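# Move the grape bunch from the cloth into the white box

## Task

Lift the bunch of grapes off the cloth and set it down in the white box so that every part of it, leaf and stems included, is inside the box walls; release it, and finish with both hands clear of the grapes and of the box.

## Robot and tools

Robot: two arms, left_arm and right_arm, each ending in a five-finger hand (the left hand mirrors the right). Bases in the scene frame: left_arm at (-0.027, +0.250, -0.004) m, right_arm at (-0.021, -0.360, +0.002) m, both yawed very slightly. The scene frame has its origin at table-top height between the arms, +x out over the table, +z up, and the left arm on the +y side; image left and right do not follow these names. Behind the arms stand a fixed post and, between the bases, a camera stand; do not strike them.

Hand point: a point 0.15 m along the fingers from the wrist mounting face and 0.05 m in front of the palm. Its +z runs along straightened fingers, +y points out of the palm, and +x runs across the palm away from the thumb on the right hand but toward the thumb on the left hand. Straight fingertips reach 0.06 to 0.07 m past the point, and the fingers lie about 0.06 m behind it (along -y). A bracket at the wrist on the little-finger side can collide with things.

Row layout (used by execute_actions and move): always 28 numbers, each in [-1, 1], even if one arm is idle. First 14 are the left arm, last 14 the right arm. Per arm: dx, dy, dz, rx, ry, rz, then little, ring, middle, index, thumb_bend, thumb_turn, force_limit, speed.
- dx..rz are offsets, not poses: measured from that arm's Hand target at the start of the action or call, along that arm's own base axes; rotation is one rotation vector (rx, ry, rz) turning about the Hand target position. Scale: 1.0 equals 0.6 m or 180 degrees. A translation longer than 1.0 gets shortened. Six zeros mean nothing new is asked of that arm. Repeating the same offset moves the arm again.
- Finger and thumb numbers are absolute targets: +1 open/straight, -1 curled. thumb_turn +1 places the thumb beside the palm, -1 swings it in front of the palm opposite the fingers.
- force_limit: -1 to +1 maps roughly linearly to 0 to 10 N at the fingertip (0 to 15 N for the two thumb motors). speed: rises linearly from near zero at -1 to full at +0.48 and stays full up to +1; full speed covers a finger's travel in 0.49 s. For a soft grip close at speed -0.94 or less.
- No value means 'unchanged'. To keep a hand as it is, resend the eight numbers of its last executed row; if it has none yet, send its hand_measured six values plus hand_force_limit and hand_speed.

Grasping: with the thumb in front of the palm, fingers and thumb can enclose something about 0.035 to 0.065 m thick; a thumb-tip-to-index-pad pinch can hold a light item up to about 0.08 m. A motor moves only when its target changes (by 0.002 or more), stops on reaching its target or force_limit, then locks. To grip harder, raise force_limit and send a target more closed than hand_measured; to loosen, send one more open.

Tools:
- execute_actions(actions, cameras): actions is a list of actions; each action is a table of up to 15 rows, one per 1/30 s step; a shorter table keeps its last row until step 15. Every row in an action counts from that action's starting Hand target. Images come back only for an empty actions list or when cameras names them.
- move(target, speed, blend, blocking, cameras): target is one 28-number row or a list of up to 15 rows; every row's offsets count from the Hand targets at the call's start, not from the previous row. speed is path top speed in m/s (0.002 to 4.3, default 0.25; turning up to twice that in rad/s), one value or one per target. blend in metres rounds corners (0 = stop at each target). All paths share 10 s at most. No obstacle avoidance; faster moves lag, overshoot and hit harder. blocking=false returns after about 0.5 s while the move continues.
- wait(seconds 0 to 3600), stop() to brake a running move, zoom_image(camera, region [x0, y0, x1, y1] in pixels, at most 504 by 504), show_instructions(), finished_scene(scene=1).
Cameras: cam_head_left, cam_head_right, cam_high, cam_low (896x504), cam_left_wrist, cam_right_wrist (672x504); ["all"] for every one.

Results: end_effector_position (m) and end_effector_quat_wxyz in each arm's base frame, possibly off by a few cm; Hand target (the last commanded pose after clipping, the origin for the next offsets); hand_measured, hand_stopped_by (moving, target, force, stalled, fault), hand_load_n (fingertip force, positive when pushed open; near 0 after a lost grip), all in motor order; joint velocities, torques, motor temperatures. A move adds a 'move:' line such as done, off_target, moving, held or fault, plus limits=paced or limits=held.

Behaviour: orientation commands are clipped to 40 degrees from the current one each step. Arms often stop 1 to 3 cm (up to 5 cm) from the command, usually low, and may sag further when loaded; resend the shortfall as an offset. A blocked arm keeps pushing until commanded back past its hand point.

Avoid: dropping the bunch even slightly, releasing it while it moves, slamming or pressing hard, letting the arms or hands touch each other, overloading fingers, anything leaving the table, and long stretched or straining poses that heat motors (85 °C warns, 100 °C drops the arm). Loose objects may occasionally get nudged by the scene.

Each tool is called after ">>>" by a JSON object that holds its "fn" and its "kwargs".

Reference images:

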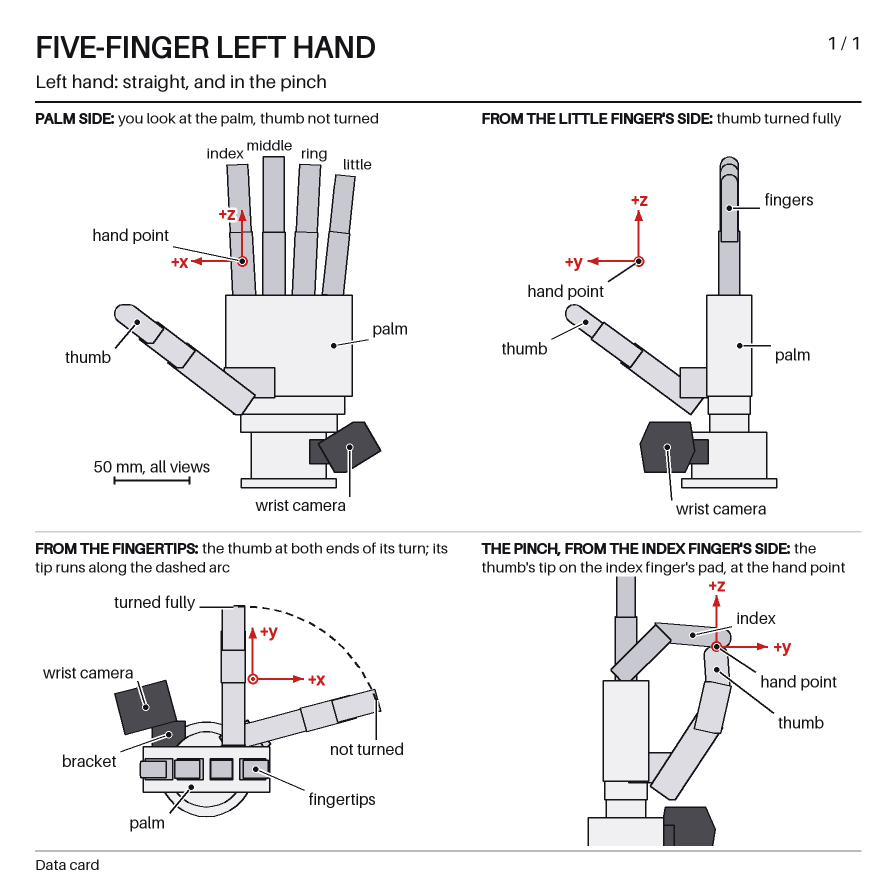

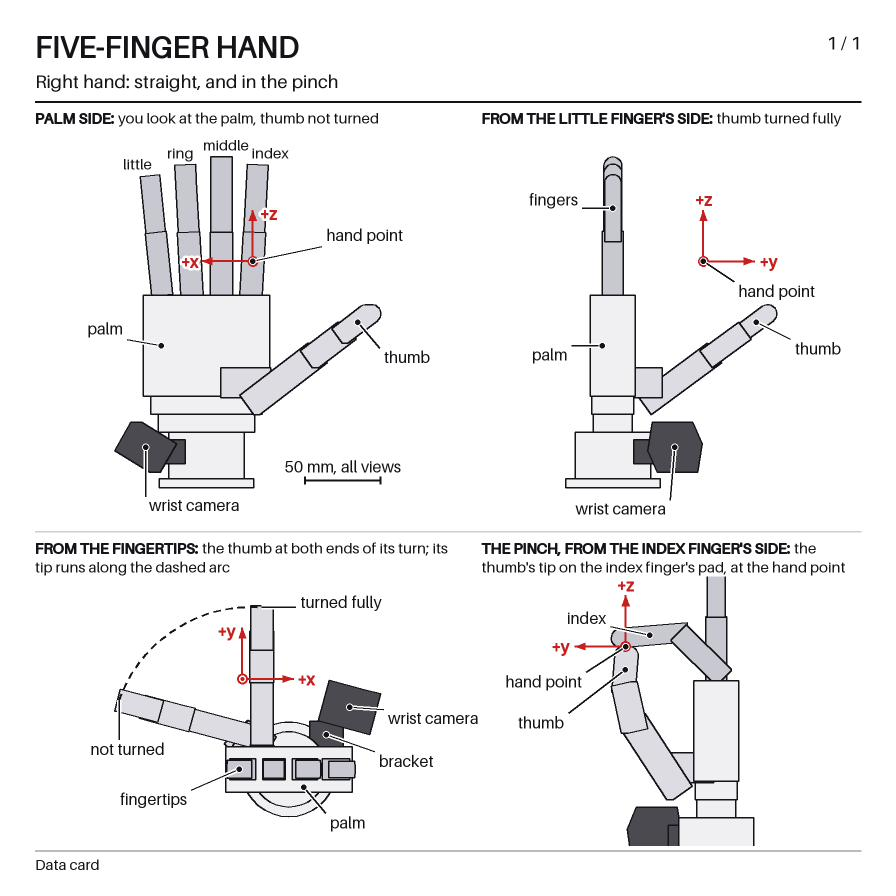

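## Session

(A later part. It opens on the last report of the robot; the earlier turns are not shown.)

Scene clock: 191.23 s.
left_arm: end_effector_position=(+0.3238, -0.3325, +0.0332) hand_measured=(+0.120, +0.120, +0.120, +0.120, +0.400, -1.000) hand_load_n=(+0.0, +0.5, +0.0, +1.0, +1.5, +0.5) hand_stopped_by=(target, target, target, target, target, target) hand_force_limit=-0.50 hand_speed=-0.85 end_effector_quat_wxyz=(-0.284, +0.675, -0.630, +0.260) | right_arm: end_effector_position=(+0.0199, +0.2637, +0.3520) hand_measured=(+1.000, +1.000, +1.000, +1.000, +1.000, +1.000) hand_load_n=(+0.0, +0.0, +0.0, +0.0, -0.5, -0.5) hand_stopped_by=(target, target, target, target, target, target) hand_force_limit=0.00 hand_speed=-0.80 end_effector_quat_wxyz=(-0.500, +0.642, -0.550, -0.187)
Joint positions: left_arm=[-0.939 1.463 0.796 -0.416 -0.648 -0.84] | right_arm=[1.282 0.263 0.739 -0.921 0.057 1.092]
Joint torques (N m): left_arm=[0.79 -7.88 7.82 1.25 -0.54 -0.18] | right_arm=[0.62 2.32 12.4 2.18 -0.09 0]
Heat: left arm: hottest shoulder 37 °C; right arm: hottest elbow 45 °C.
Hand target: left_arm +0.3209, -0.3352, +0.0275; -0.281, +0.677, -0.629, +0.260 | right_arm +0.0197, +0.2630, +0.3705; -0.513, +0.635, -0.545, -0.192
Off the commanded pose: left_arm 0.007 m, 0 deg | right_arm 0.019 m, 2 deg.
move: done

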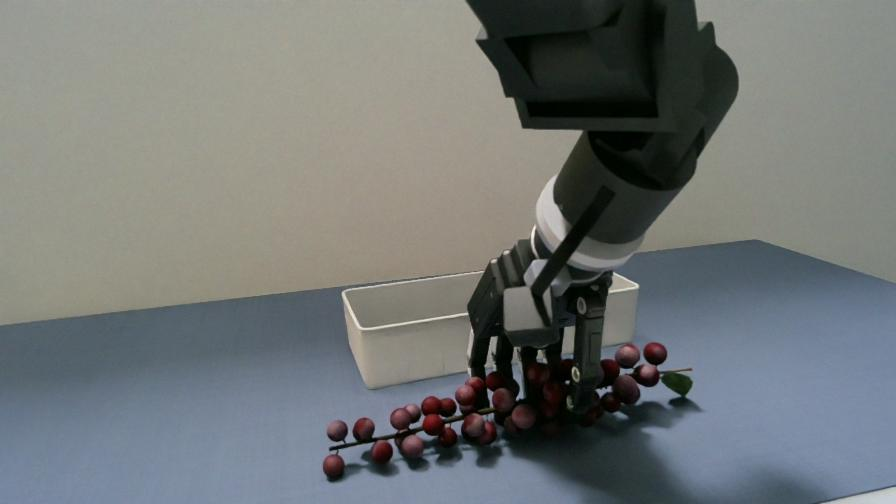

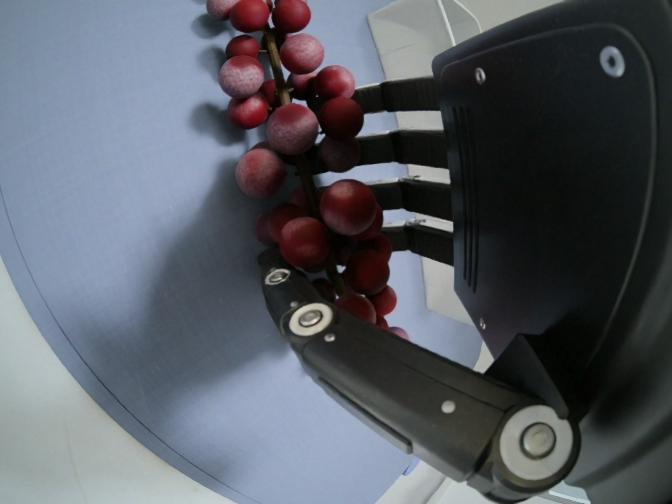

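>>> {"fn": "move", "kwargs": {"target": [0,0.0,0,0,0,0,-0.1,-0.1,-0.1,-0.05,0.2,-1,-0.4,-0.88,0,0,0,0,0,0,1,1,1,1,1,1,0,-0.8], "speed": 0.05, "cameras": ["cam_low","cam_left_wrist","cam_high"]}}

>>> {"fn": "zoom_image", "kwargs": {"camera": "cam_low", "region": [300, 260, 700, 480]}}

Scene clock: 196.30 s.
left_arm: end_effector_position=(+0.3238, -0.3325, +0.0332) hand_measured=(-0.100, +0.066, +0.010, +0.066, +0.376, -1.000) hand_load_n=(+1.0, +1.5, +4.5, +1.5, +6.5, +2.5) hand_stopped_by=(target, force, force, force, force, target) hand_force_limit=-0.40 hand_speed=-0.88 end_effector_quat_wxyz=(-0.284, +0.675, -0.630, +0.260) | right_arm: end_effector_position=(+0.0199, +0.2637, +0.3520) hand_measured=(+1.000, +1.000, +1.000, +1.000, +1.000, +1.000) hand_load_n=(+0.0, +0.0, +0.0, +0.0, +0.0, -0.5) hand_stopped_by=(target, target, target, target, target, target) hand_force_limit=0.00 hand_speed=-0.80 end_effector_quat_wxyz=(-0.500, +0.642, -0.550, -0.187)
Joint positions: left_arm=[-0.939 1.463 0.796 -0.416 -0.648 -0.84] | right_arm=[1.282 0.263 0.739 -0.921 0.057 1.092]
Joint torques (N m): left_arm=[0.73 -8 7.8 1.25 -0.54 -0.19] | right_arm=[0.62 2.37 12.38 2.17 -0.09 0]
Heat: left arm: hottest shoulder 37 °C; right arm: hottest elbow 45 °C.
Hand target: left_arm +0.3209, -0.3352, +0.0275; -0.281, +0.677, -0.629, +0.260 | right_arm +0.0197, +0.2630, +0.3705; -0.513, +0.635, -0.545, -0.192
Off the commanded pose: left_arm 0.007 m, 0 deg | right_arm 0.019 m, 2 deg.
move: done
Images, in order (width x height): cam_high 896x504, cam_low 896x504, cam_left_wrist 672x504.

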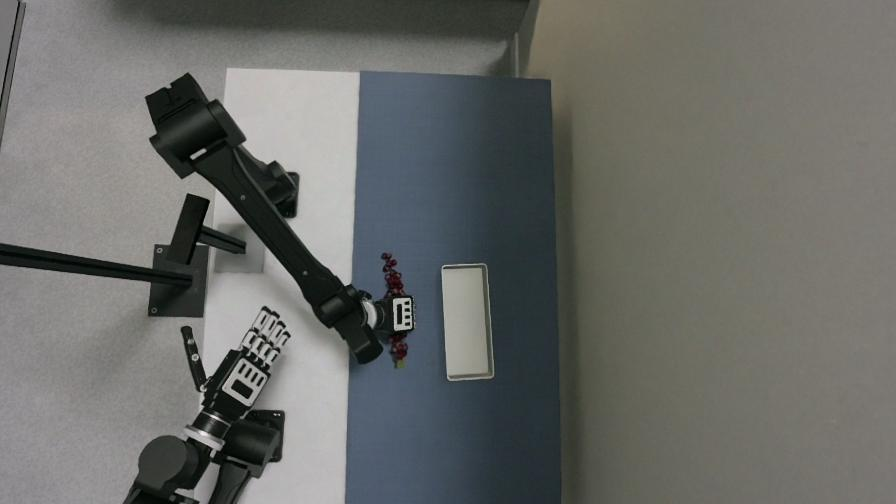

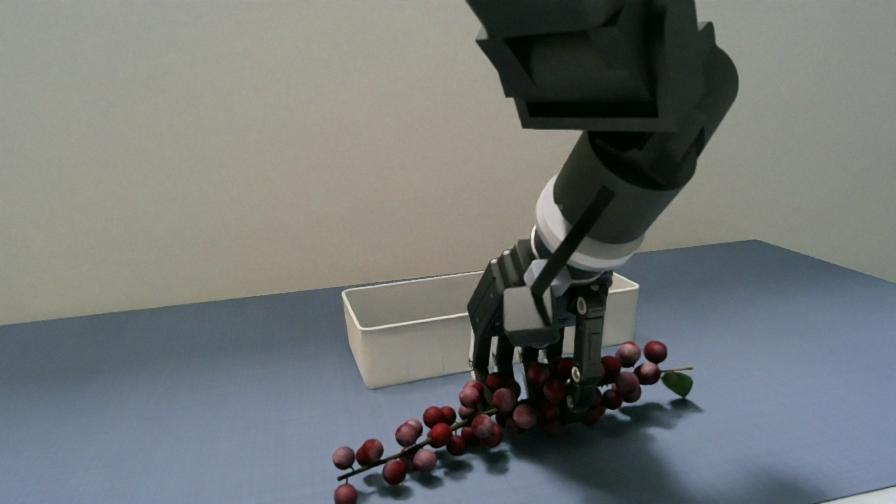

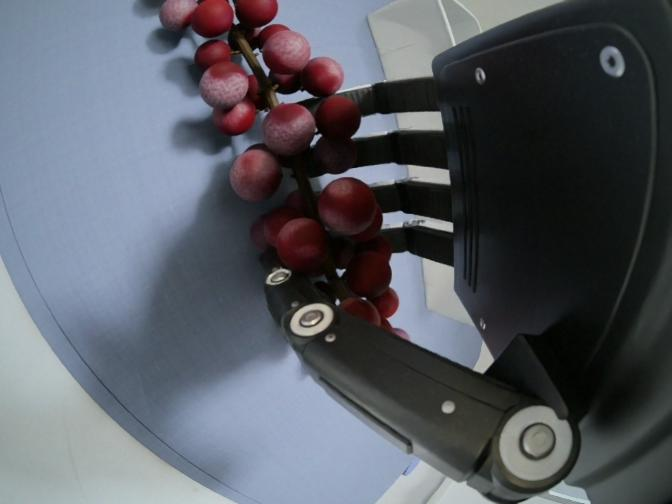

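Scaled by 1.260 from the camera's image (finer frame: 1280x720).

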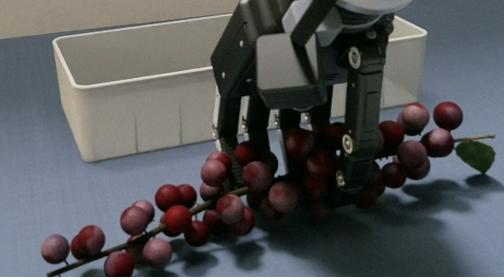

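>>> {"fn": "move", "kwargs": {"target": [0,0.0,0.15,0,0,0,-0.1,-0.1,-0.1,-0.05,0.2,-1,-0.4,-0.88,0,0,0,0,0,0,1,1,1,1,1,1,0,-0.8], "speed": 0.06, "cameras": ["cam_low","cam_left_wrist","cam_high","cam_head_right"]}}

>>> {"fn": "zoom_image", "kwargs": {"camera": "cam_low", "region": [300, 160, 700, 480]}}

Scene clock: 216.37 s.
left_arm: end_effector_position=(+0.3135, -0.3185, +0.0970) hand_measured=(-0.100, +0.066, +0.010, +0.066, +0.376, -1.000) hand_load_n=(+1.0, +2.0, +4.5, +1.5, +6.0, +2.0) hand_stopped_by=(target, force, force, force, force, target) hand_force_limit=-0.40 hand_speed=-0.88 end_effector_quat_wxyz=(-0.288, +0.673, -0.638, +0.239) | right_arm: end_effector_position=(+0.0199, +0.2637, +0.3520) hand_measured=(+1.000, +1.000, +1.000, +1.000, +1.000, +1.000) hand_load_n=(+0.0, +0.0, +0.0, +0.0, +0.0, +0.0) hand_stopped_by=(target, target, target, target, target, target) hand_force_limit=0.00 hand_speed=-0.80 end_effector_quat_wxyz=(-0.500, +0.642, -0.550, -0.187)
Joint positions: left_arm=[-0.939 1.336 0.882 -0.674 -0.648 -0.84] | right_arm=[1.282 0.263 0.739 -0.921 0.057 1.092]
Joint torques (N m): left_arm=[0.67 -8.41 12.64 0.53 -0.53 -0.19] | right_arm=[0.67 2.37 12.4 2.19 -0.09 0.01]
Heat: left arm: hottest shoulder 36 °C; right arm: hottest elbow 45 °C.
Hand target: left_arm +0.3208, -0.3351, +0.1175; -0.281, +0.677, -0.629, +0.260 | right_arm +0.0197, +0.2630, +0.3705; -0.513, +0.635, -0.545, -0.192
Off the commanded pose: left_arm 0.027 m, 3 deg | right_arm 0.019 m, 2 deg.
move: off_target (left_arm)
Images, in order (width x height): cam_head_right 896x504, cam_high 896x504, cam_low 896x504, cam_left_wrist 672x504.

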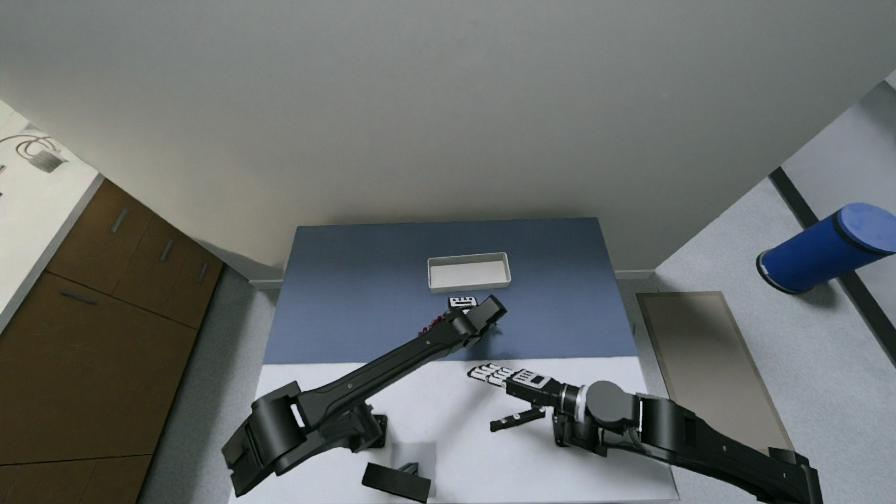

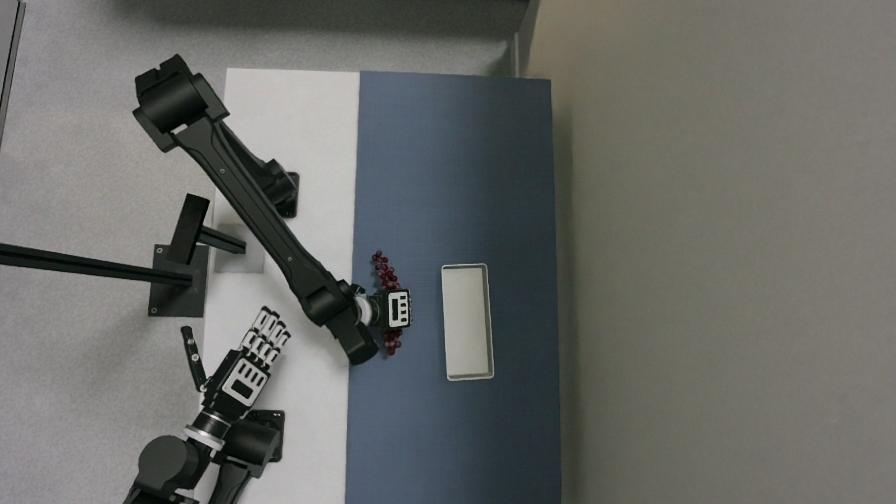

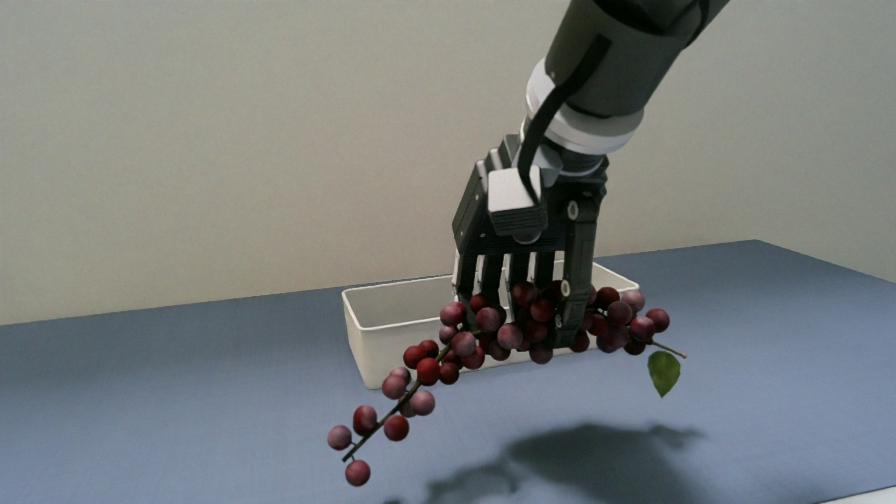

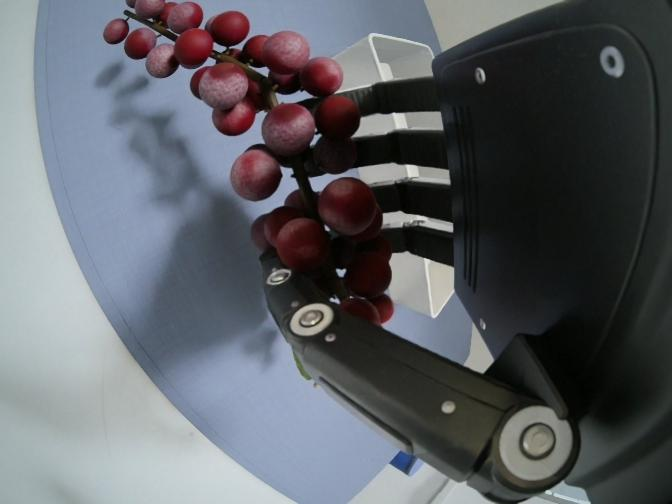

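Scaled by 1.260 from the camera's image (finer frame: 1280x720).

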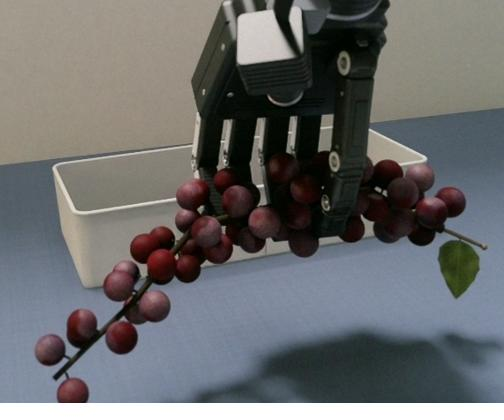

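>>> {"fn": "move", "kwargs": {"target": [[0.02,0.0,0.2125,0,0,0,-0.1,-0.1,-0.1,-0.05,0.2,-1,-0.4,-0.88,0,0,0,0,0,0,1,1,1,1,1,1,0,-0.8],[0.302,-0.045,0.2125,0,0,0,-0.1,-0.1,-0.1,-0.05,0.2,-1,-0.4,-0.88,0,0,0,0,0,0,1,1,1,1,1,1,0,-0.8]], "speed": 0.1, "blend": [0.04,0], "cameras": ["cam_low","cam_left_wrist","cam_high","cam_head_right"]}}

>>> {"fn": "zoom_image", "kwargs": {"camera": "cam_high", "region": [340, 210, 560, 420]}}

Scene clock: 285.73 s.
left_arm: end_effector_position=(+0.4879, -0.3540, +0.2279) hand_measured=(-0.100, +0.066, +0.010, +0.066, +0.376, -1.000) hand_load_n=(+1.0, +2.0, +4.5, +1.5, +6.5, +2.0) hand_stopped_by=(target, force, force, force, force, target) hand_force_limit=-0.40 hand_speed=-0.88 end_effector_quat_wxyz=(-0.279, +0.681, -0.632, +0.244) | right_arm: end_effector_position=(+0.0199, +0.2637, +0.3520) hand_measured=(+1.000, +1.000, +1.000, +1.000, +1.000, +1.000) hand_load_n=(+0.0, +0.0, +0.0, +0.0, +0.0, +0.0) hand_stopped_by=(target, target, target, target, target, target) hand_force_limit=0.00 hand_speed=-0.80 end_effector_quat_wxyz=(-0.500, +0.642, -0.550, -0.187)
Joint positions: left_arm=[-0.701 1.591 1.499 -0.898 -0.519 -0.617] | right_arm=[1.282 0.263 0.739 -0.921 0.057 1.092]
Joint torques (N m): left_arm=[1.73 -11.69 14.28 1.37 -0.32 0.12] | right_arm=[0.62 2.37 12.41 2.18 -0.09 0]
Heat: left arm: hottest shoulder 36 °C; right arm: hottest elbow 46 °C.
Hand target: left_arm +0.5021, -0.3622, +0.2451; -0.281, +0.677, -0.628, +0.260 | right_arm +0.0197, +0.2630, +0.3705; -0.513, +0.635, -0.545, -0.192
Off the commanded pose: left_arm 0.024 m, 2 deg | right_arm 0.019 m, 2 deg.
move: off_target (left_arm)
Images, in order (width x height): cam_head_right 896x504, cam_high 896x504, cam_low 896x504, cam_left_wrist 672x504.

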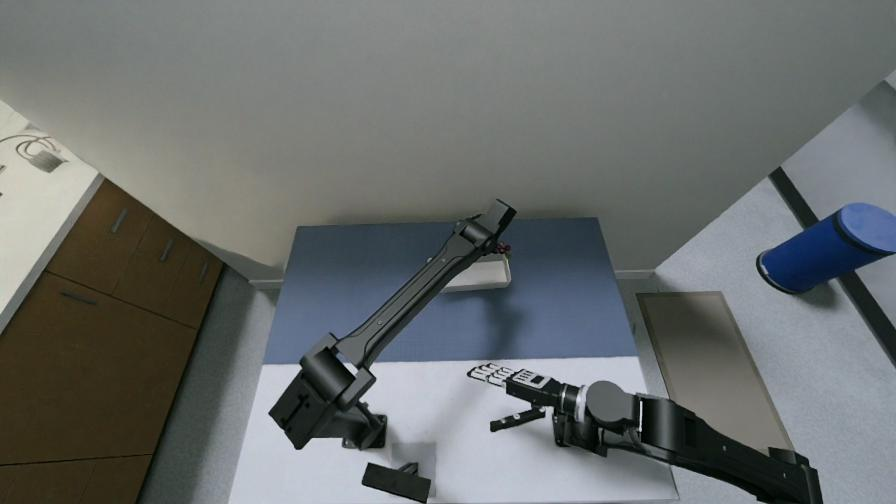

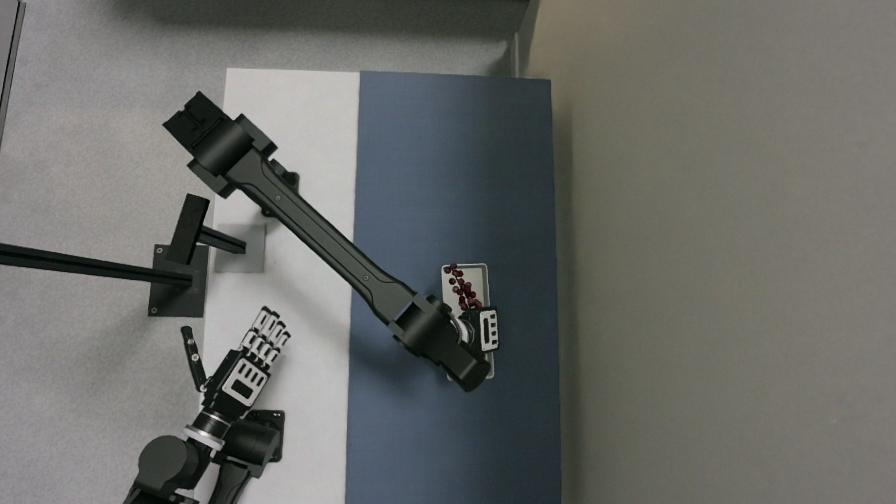

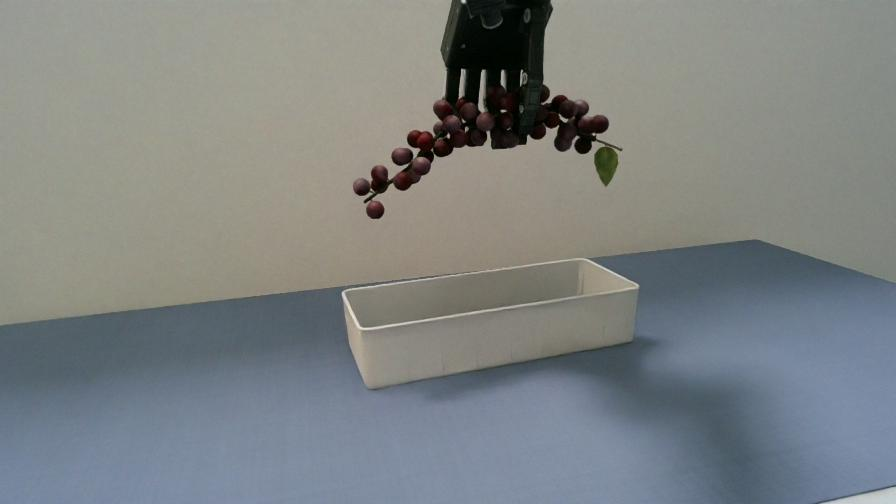

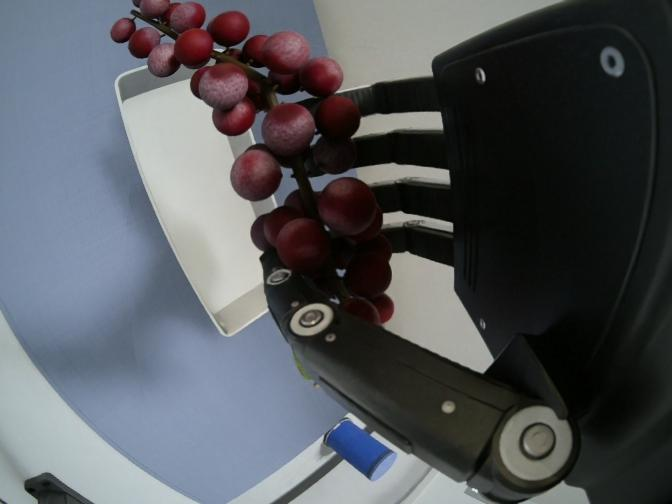

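Scaled by 2.291 from the camera's image (finer frame: 1280x720).

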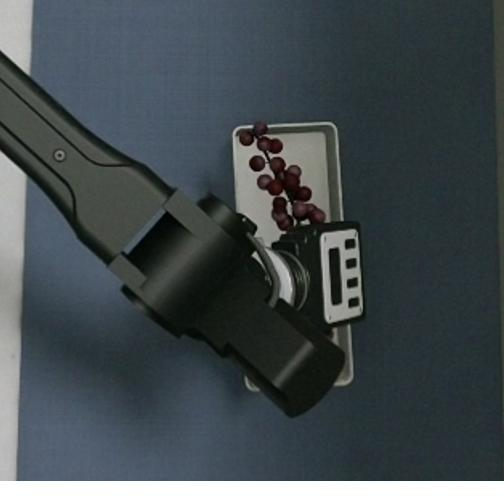

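>>> {"fn": "move", "kwargs": {"target": [0.007,-0.005,-0.115,0,0,0,-0.1,-0.1,-0.1,-0.05,0.2,-1,-0.4,-0.88,0,0,0,0,0,0,1,1,1,1,1,1,0,-0.8], "speed": 0.08, "cameras": ["cam_low","cam_left_wrist","cam_high","cam_head_left","cam_head_right"]}}

>>> {"fn": "zoom_image", "kwargs": {"camera": "cam_high", "region": [400, 240, 540, 400]}}

>>> {"fn": "zoom_image", "kwargs": {"camera": "cam_head_right", "region": [380, 200, 560, 330]}}

Scene clock: 304.50 s.
left_arm: end_effector_position=(+0.5022, -0.3664, +0.1810) hand_measured=(-0.100, +0.066, +0.010, +0.066, +0.376, -1.000) hand_load_n=(+1.0, +1.5, +4.5, +1.5, +6.5, +2.5) hand_stopped_by=(target, force, force, force, force, target) hand_force_limit=-0.40 hand_speed=-0.88 end_effector_quat_wxyz=(-0.279, +0.681, -0.625, +0.262) | right_arm: end_effector_position=(+0.0199, +0.2637, +0.3520) hand_measured=(+1.000, +1.000, +1.000, +1.000, +1.000, +1.000) hand_load_n=(+0.0, +0.0, +0.0, +0.0, +0.0, +0.0) hand_stopped_by=(target, target, target, target, target, target) hand_force_limit=0.00 hand_speed=-0.80 end_effector_quat_wxyz=(-0.500, +0.642, -0.550, -0.187)
Joint positions: left_arm=[-0.701 1.636 1.417 -0.732 -0.518 -0.616] | right_arm=[1.282 0.263 0.739 -0.921 0.057 1.092]
Joint torques (N m): left_arm=[1.73 -12.51 10.03 1.65 -0.32 0.12] | right_arm=[0.67 2.32 12.41 2.19 -0.09 0]
Heat: left arm: hottest shoulder 37 °C; right arm: hottest elbow 46 °C.
Hand target: left_arm +0.5063, -0.3651, +0.1760; -0.281, +0.677, -0.628, +0.260 | right_arm +0.0197, +0.2630, +0.3705; -0.513, +0.635, -0.545, -0.192
Off the commanded pose: left_arm 0.007 m, 1 deg | right_arm 0.019 m, 2 deg.
move: done
Images, in order (width x height): cam_head_left 896x504, cam_head_right 896x504, cam_high 896x504, cam_low 896x504, cam_left_wrist 672x504.

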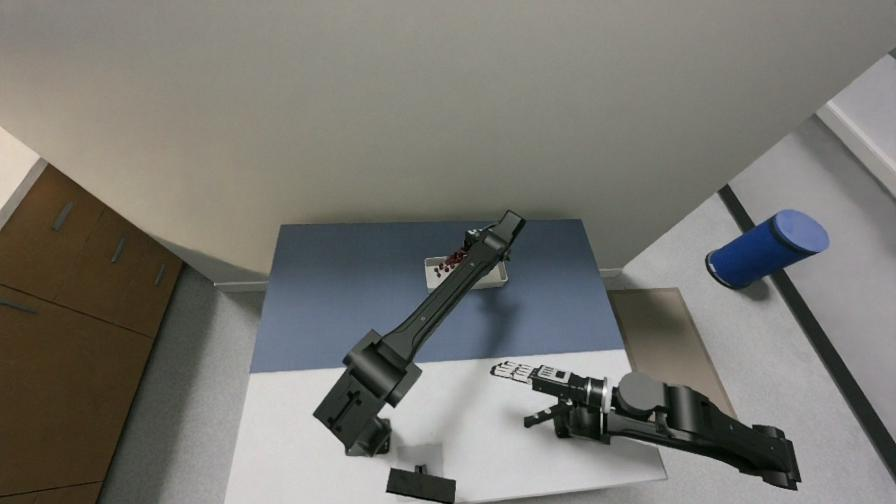

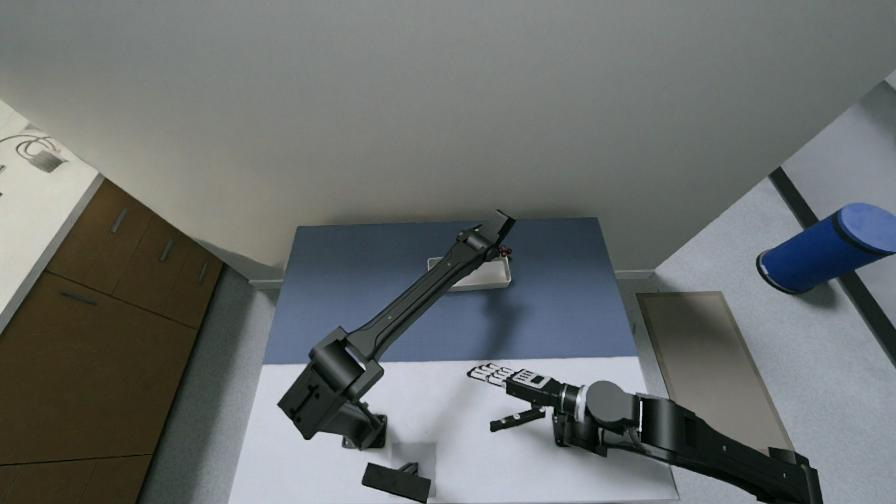

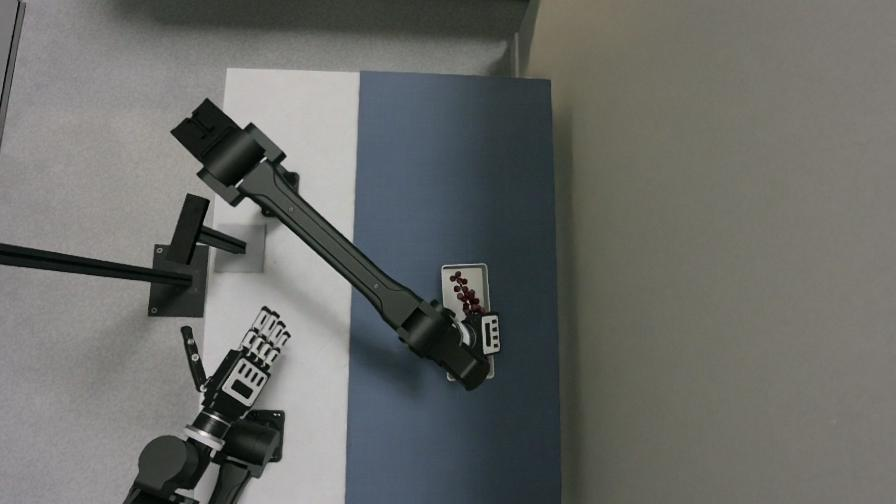

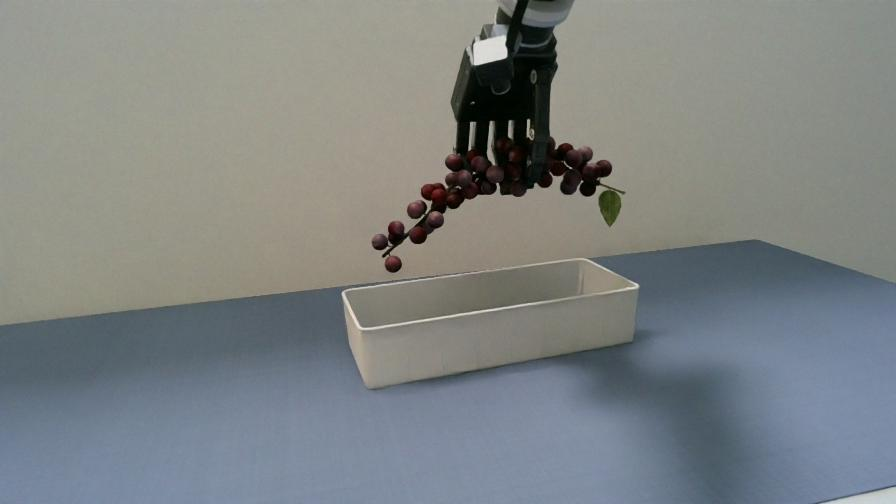

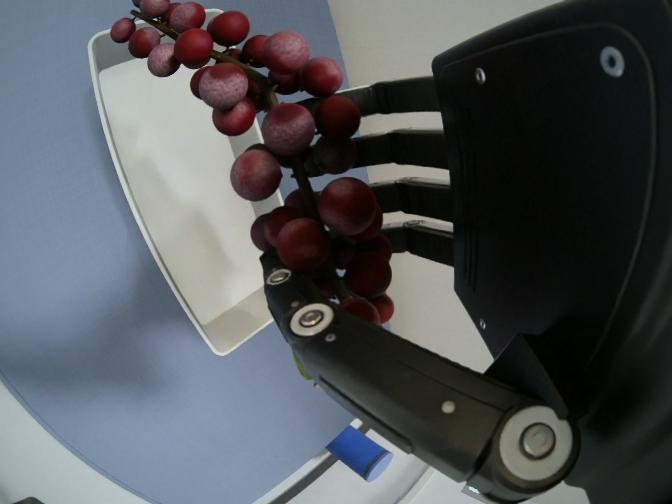

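Scaled by 3.150 from the camera's image (finer frame: 1280x720).

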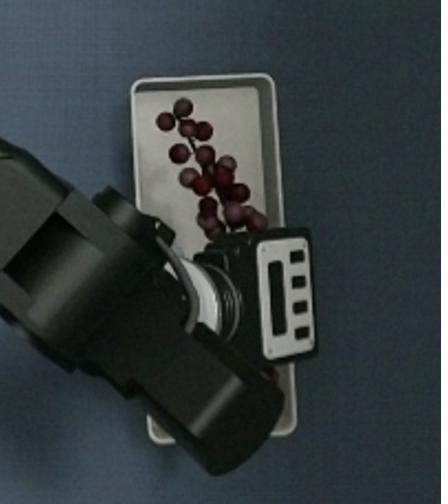

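Scaled by 2.800 from the camera's image (finer frame: 1280x720).

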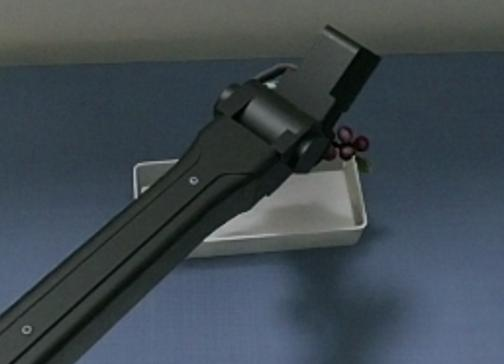

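>>> {"fn": "move", "kwargs": {"target": [0.0,0.012,-0.067,0,0,0,-0.1,-0.1,-0.1,-0.05,0.2,-1,-0.4,-0.88,0,0,0,0,0,0,1,1,1,1,1,1,0,-0.8], "speed": 0.06, "cameras": ["cam_low","cam_left_wrist","cam_high","cam_head_right"]}}

>>> {"fn": "zoom_image", "kwargs": {"camera": "cam_high", "region": [400, 240, 540, 400]}}

>>> {"fn": "zoom_image", "kwargs": {"camera": "cam_low", "region": [320, 150, 680, 400]}}

Scene clock: 317.17 s.
left_arm: end_effector_position=(+0.5019, -0.3608, +0.1425) hand_measured=(-0.100, +0.066, +0.010, +0.066, +0.376, -1.000) hand_load_n=(+1.0, +1.5, +4.5, +1.5, +6.5, +2.0) hand_stopped_by=(target, force, force, force, force, target) hand_force_limit=-0.40 hand_speed=-0.88 end_effector_quat_wxyz=(-0.279, +0.680, -0.625, +0.263) | right_arm: end_effector_position=(+0.0199, +0.2637, +0.3520) hand_measured=(+1.000, +1.000, +1.000, +1.000, +1.000, +1.000) hand_load_n=(+0.0, +0.0, +0.0, +0.0, +0.0, +0.0) hand_stopped_by=(target, target, target, target, target, target) hand_force_limit=0.00 hand_speed=-0.80 end_effector_quat_wxyz=(-0.500, +0.642, -0.550, -0.187)
Joint positions: left_arm=[-0.693 1.651 1.33 -0.621 -0.512 -0.607] | right_arm=[1.282 0.263 0.739 -0.921 0.057 1.092]
Joint torques (N m): left_arm=[1.9 -12.22 9.69 1.76 -0.3 0.12] | right_arm=[0.62 2.37 12.41 2.19 -0.09 0]
Heat: left arm: hottest elbow 37 °C; right arm: hottest elbow 46 °C.
Hand target: left_arm +0.5061, -0.3580, +0.1357; -0.281, +0.677, -0.629, +0.260 | right_arm +0.0197, +0.2630, +0.3705; -0.513, +0.635, -0.545, -0.192
Off the commanded pose: left_arm 0.009 m, 1 deg | right_arm 0.019 m, 2 deg.
move: done
Images, in order (width x height): cam_head_right 896x504, cam_high 896x504, cam_low 896x504, cam_left_wrist 672x504.

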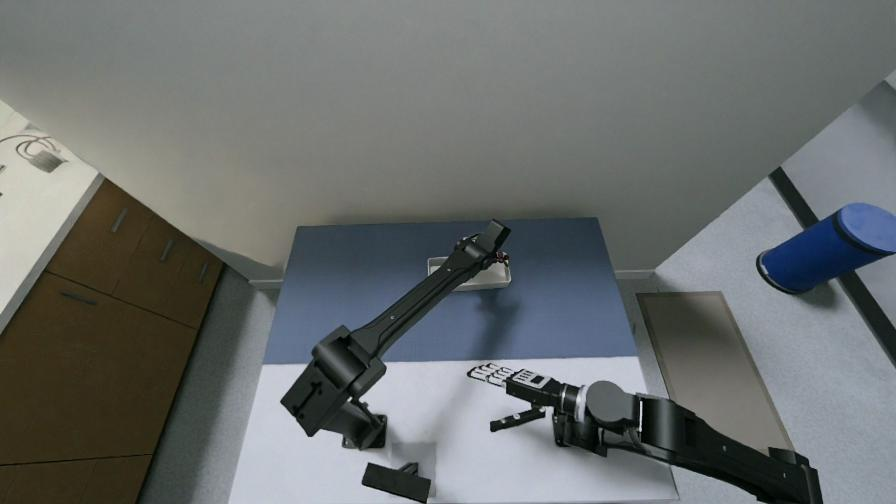

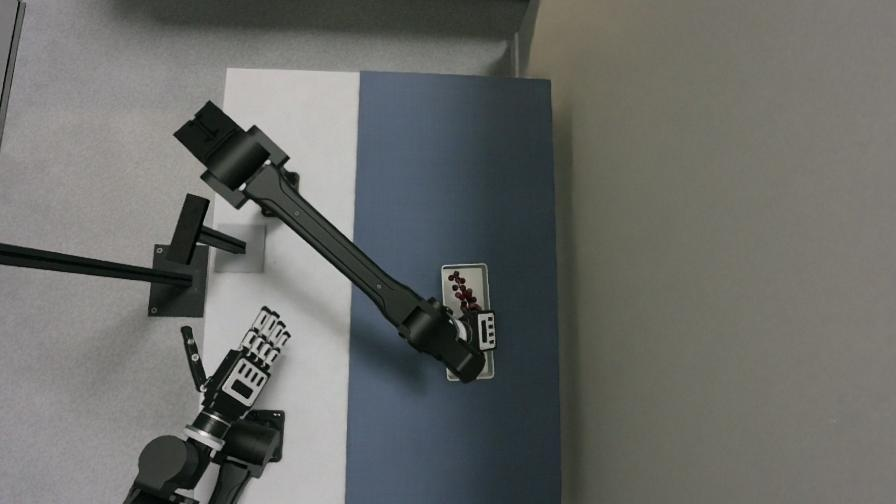

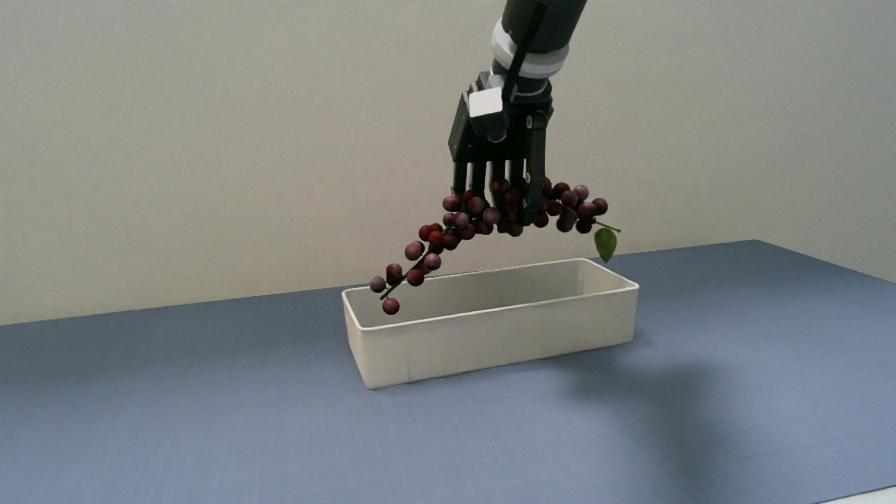

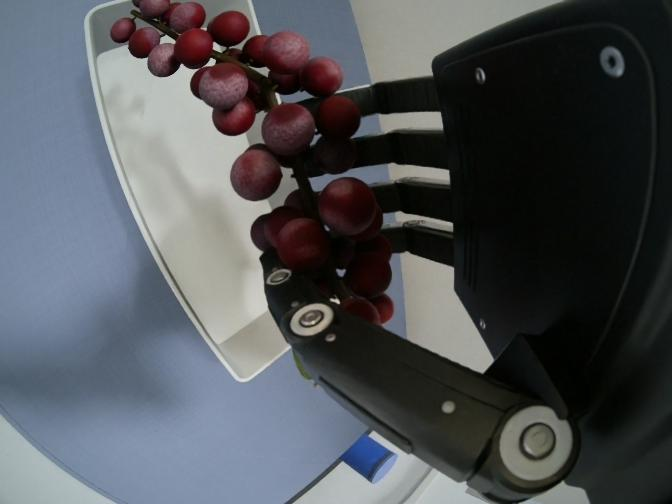

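Scaled by 3.150 from the camera's image (finer frame: 1280x720).

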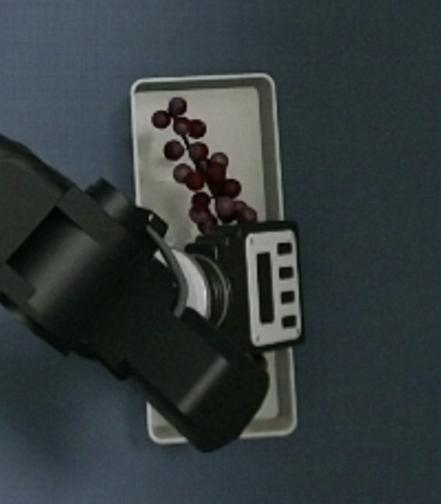

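Scaled by 1.400 from the camera's image (finer frame: 1280x720).

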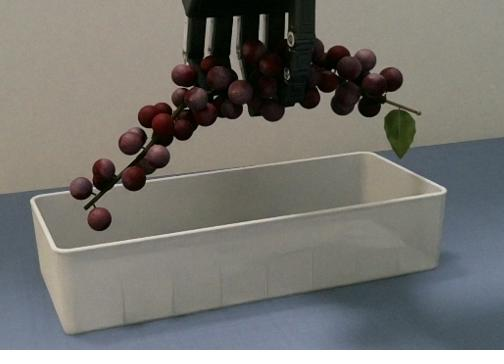

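>>> {"fn": "zoom_image", "kwargs": {"camera": "cam_head_right", "region": [420, 220, 530, 310]}}

>>> {"fn": "zoom_image", "kwargs": {"camera": "cam_left_wrist", "region": [60, 150, 460, 450]}}

Scaled by 4.582 from the camera's image (finer frame: 1280x720).

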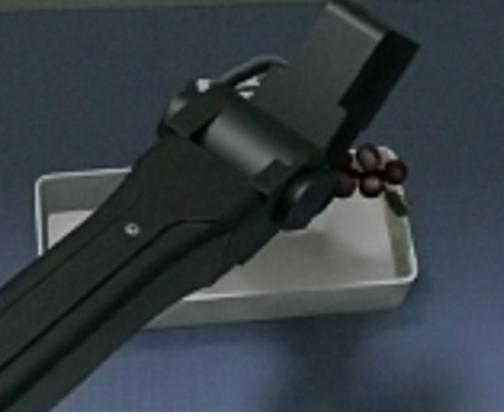

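Scaled by 1.260 from the camera's image (finer frame: 960x720).

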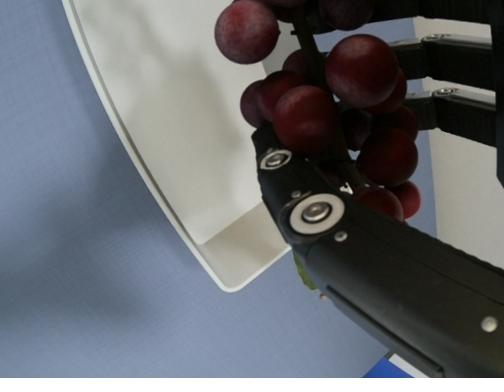

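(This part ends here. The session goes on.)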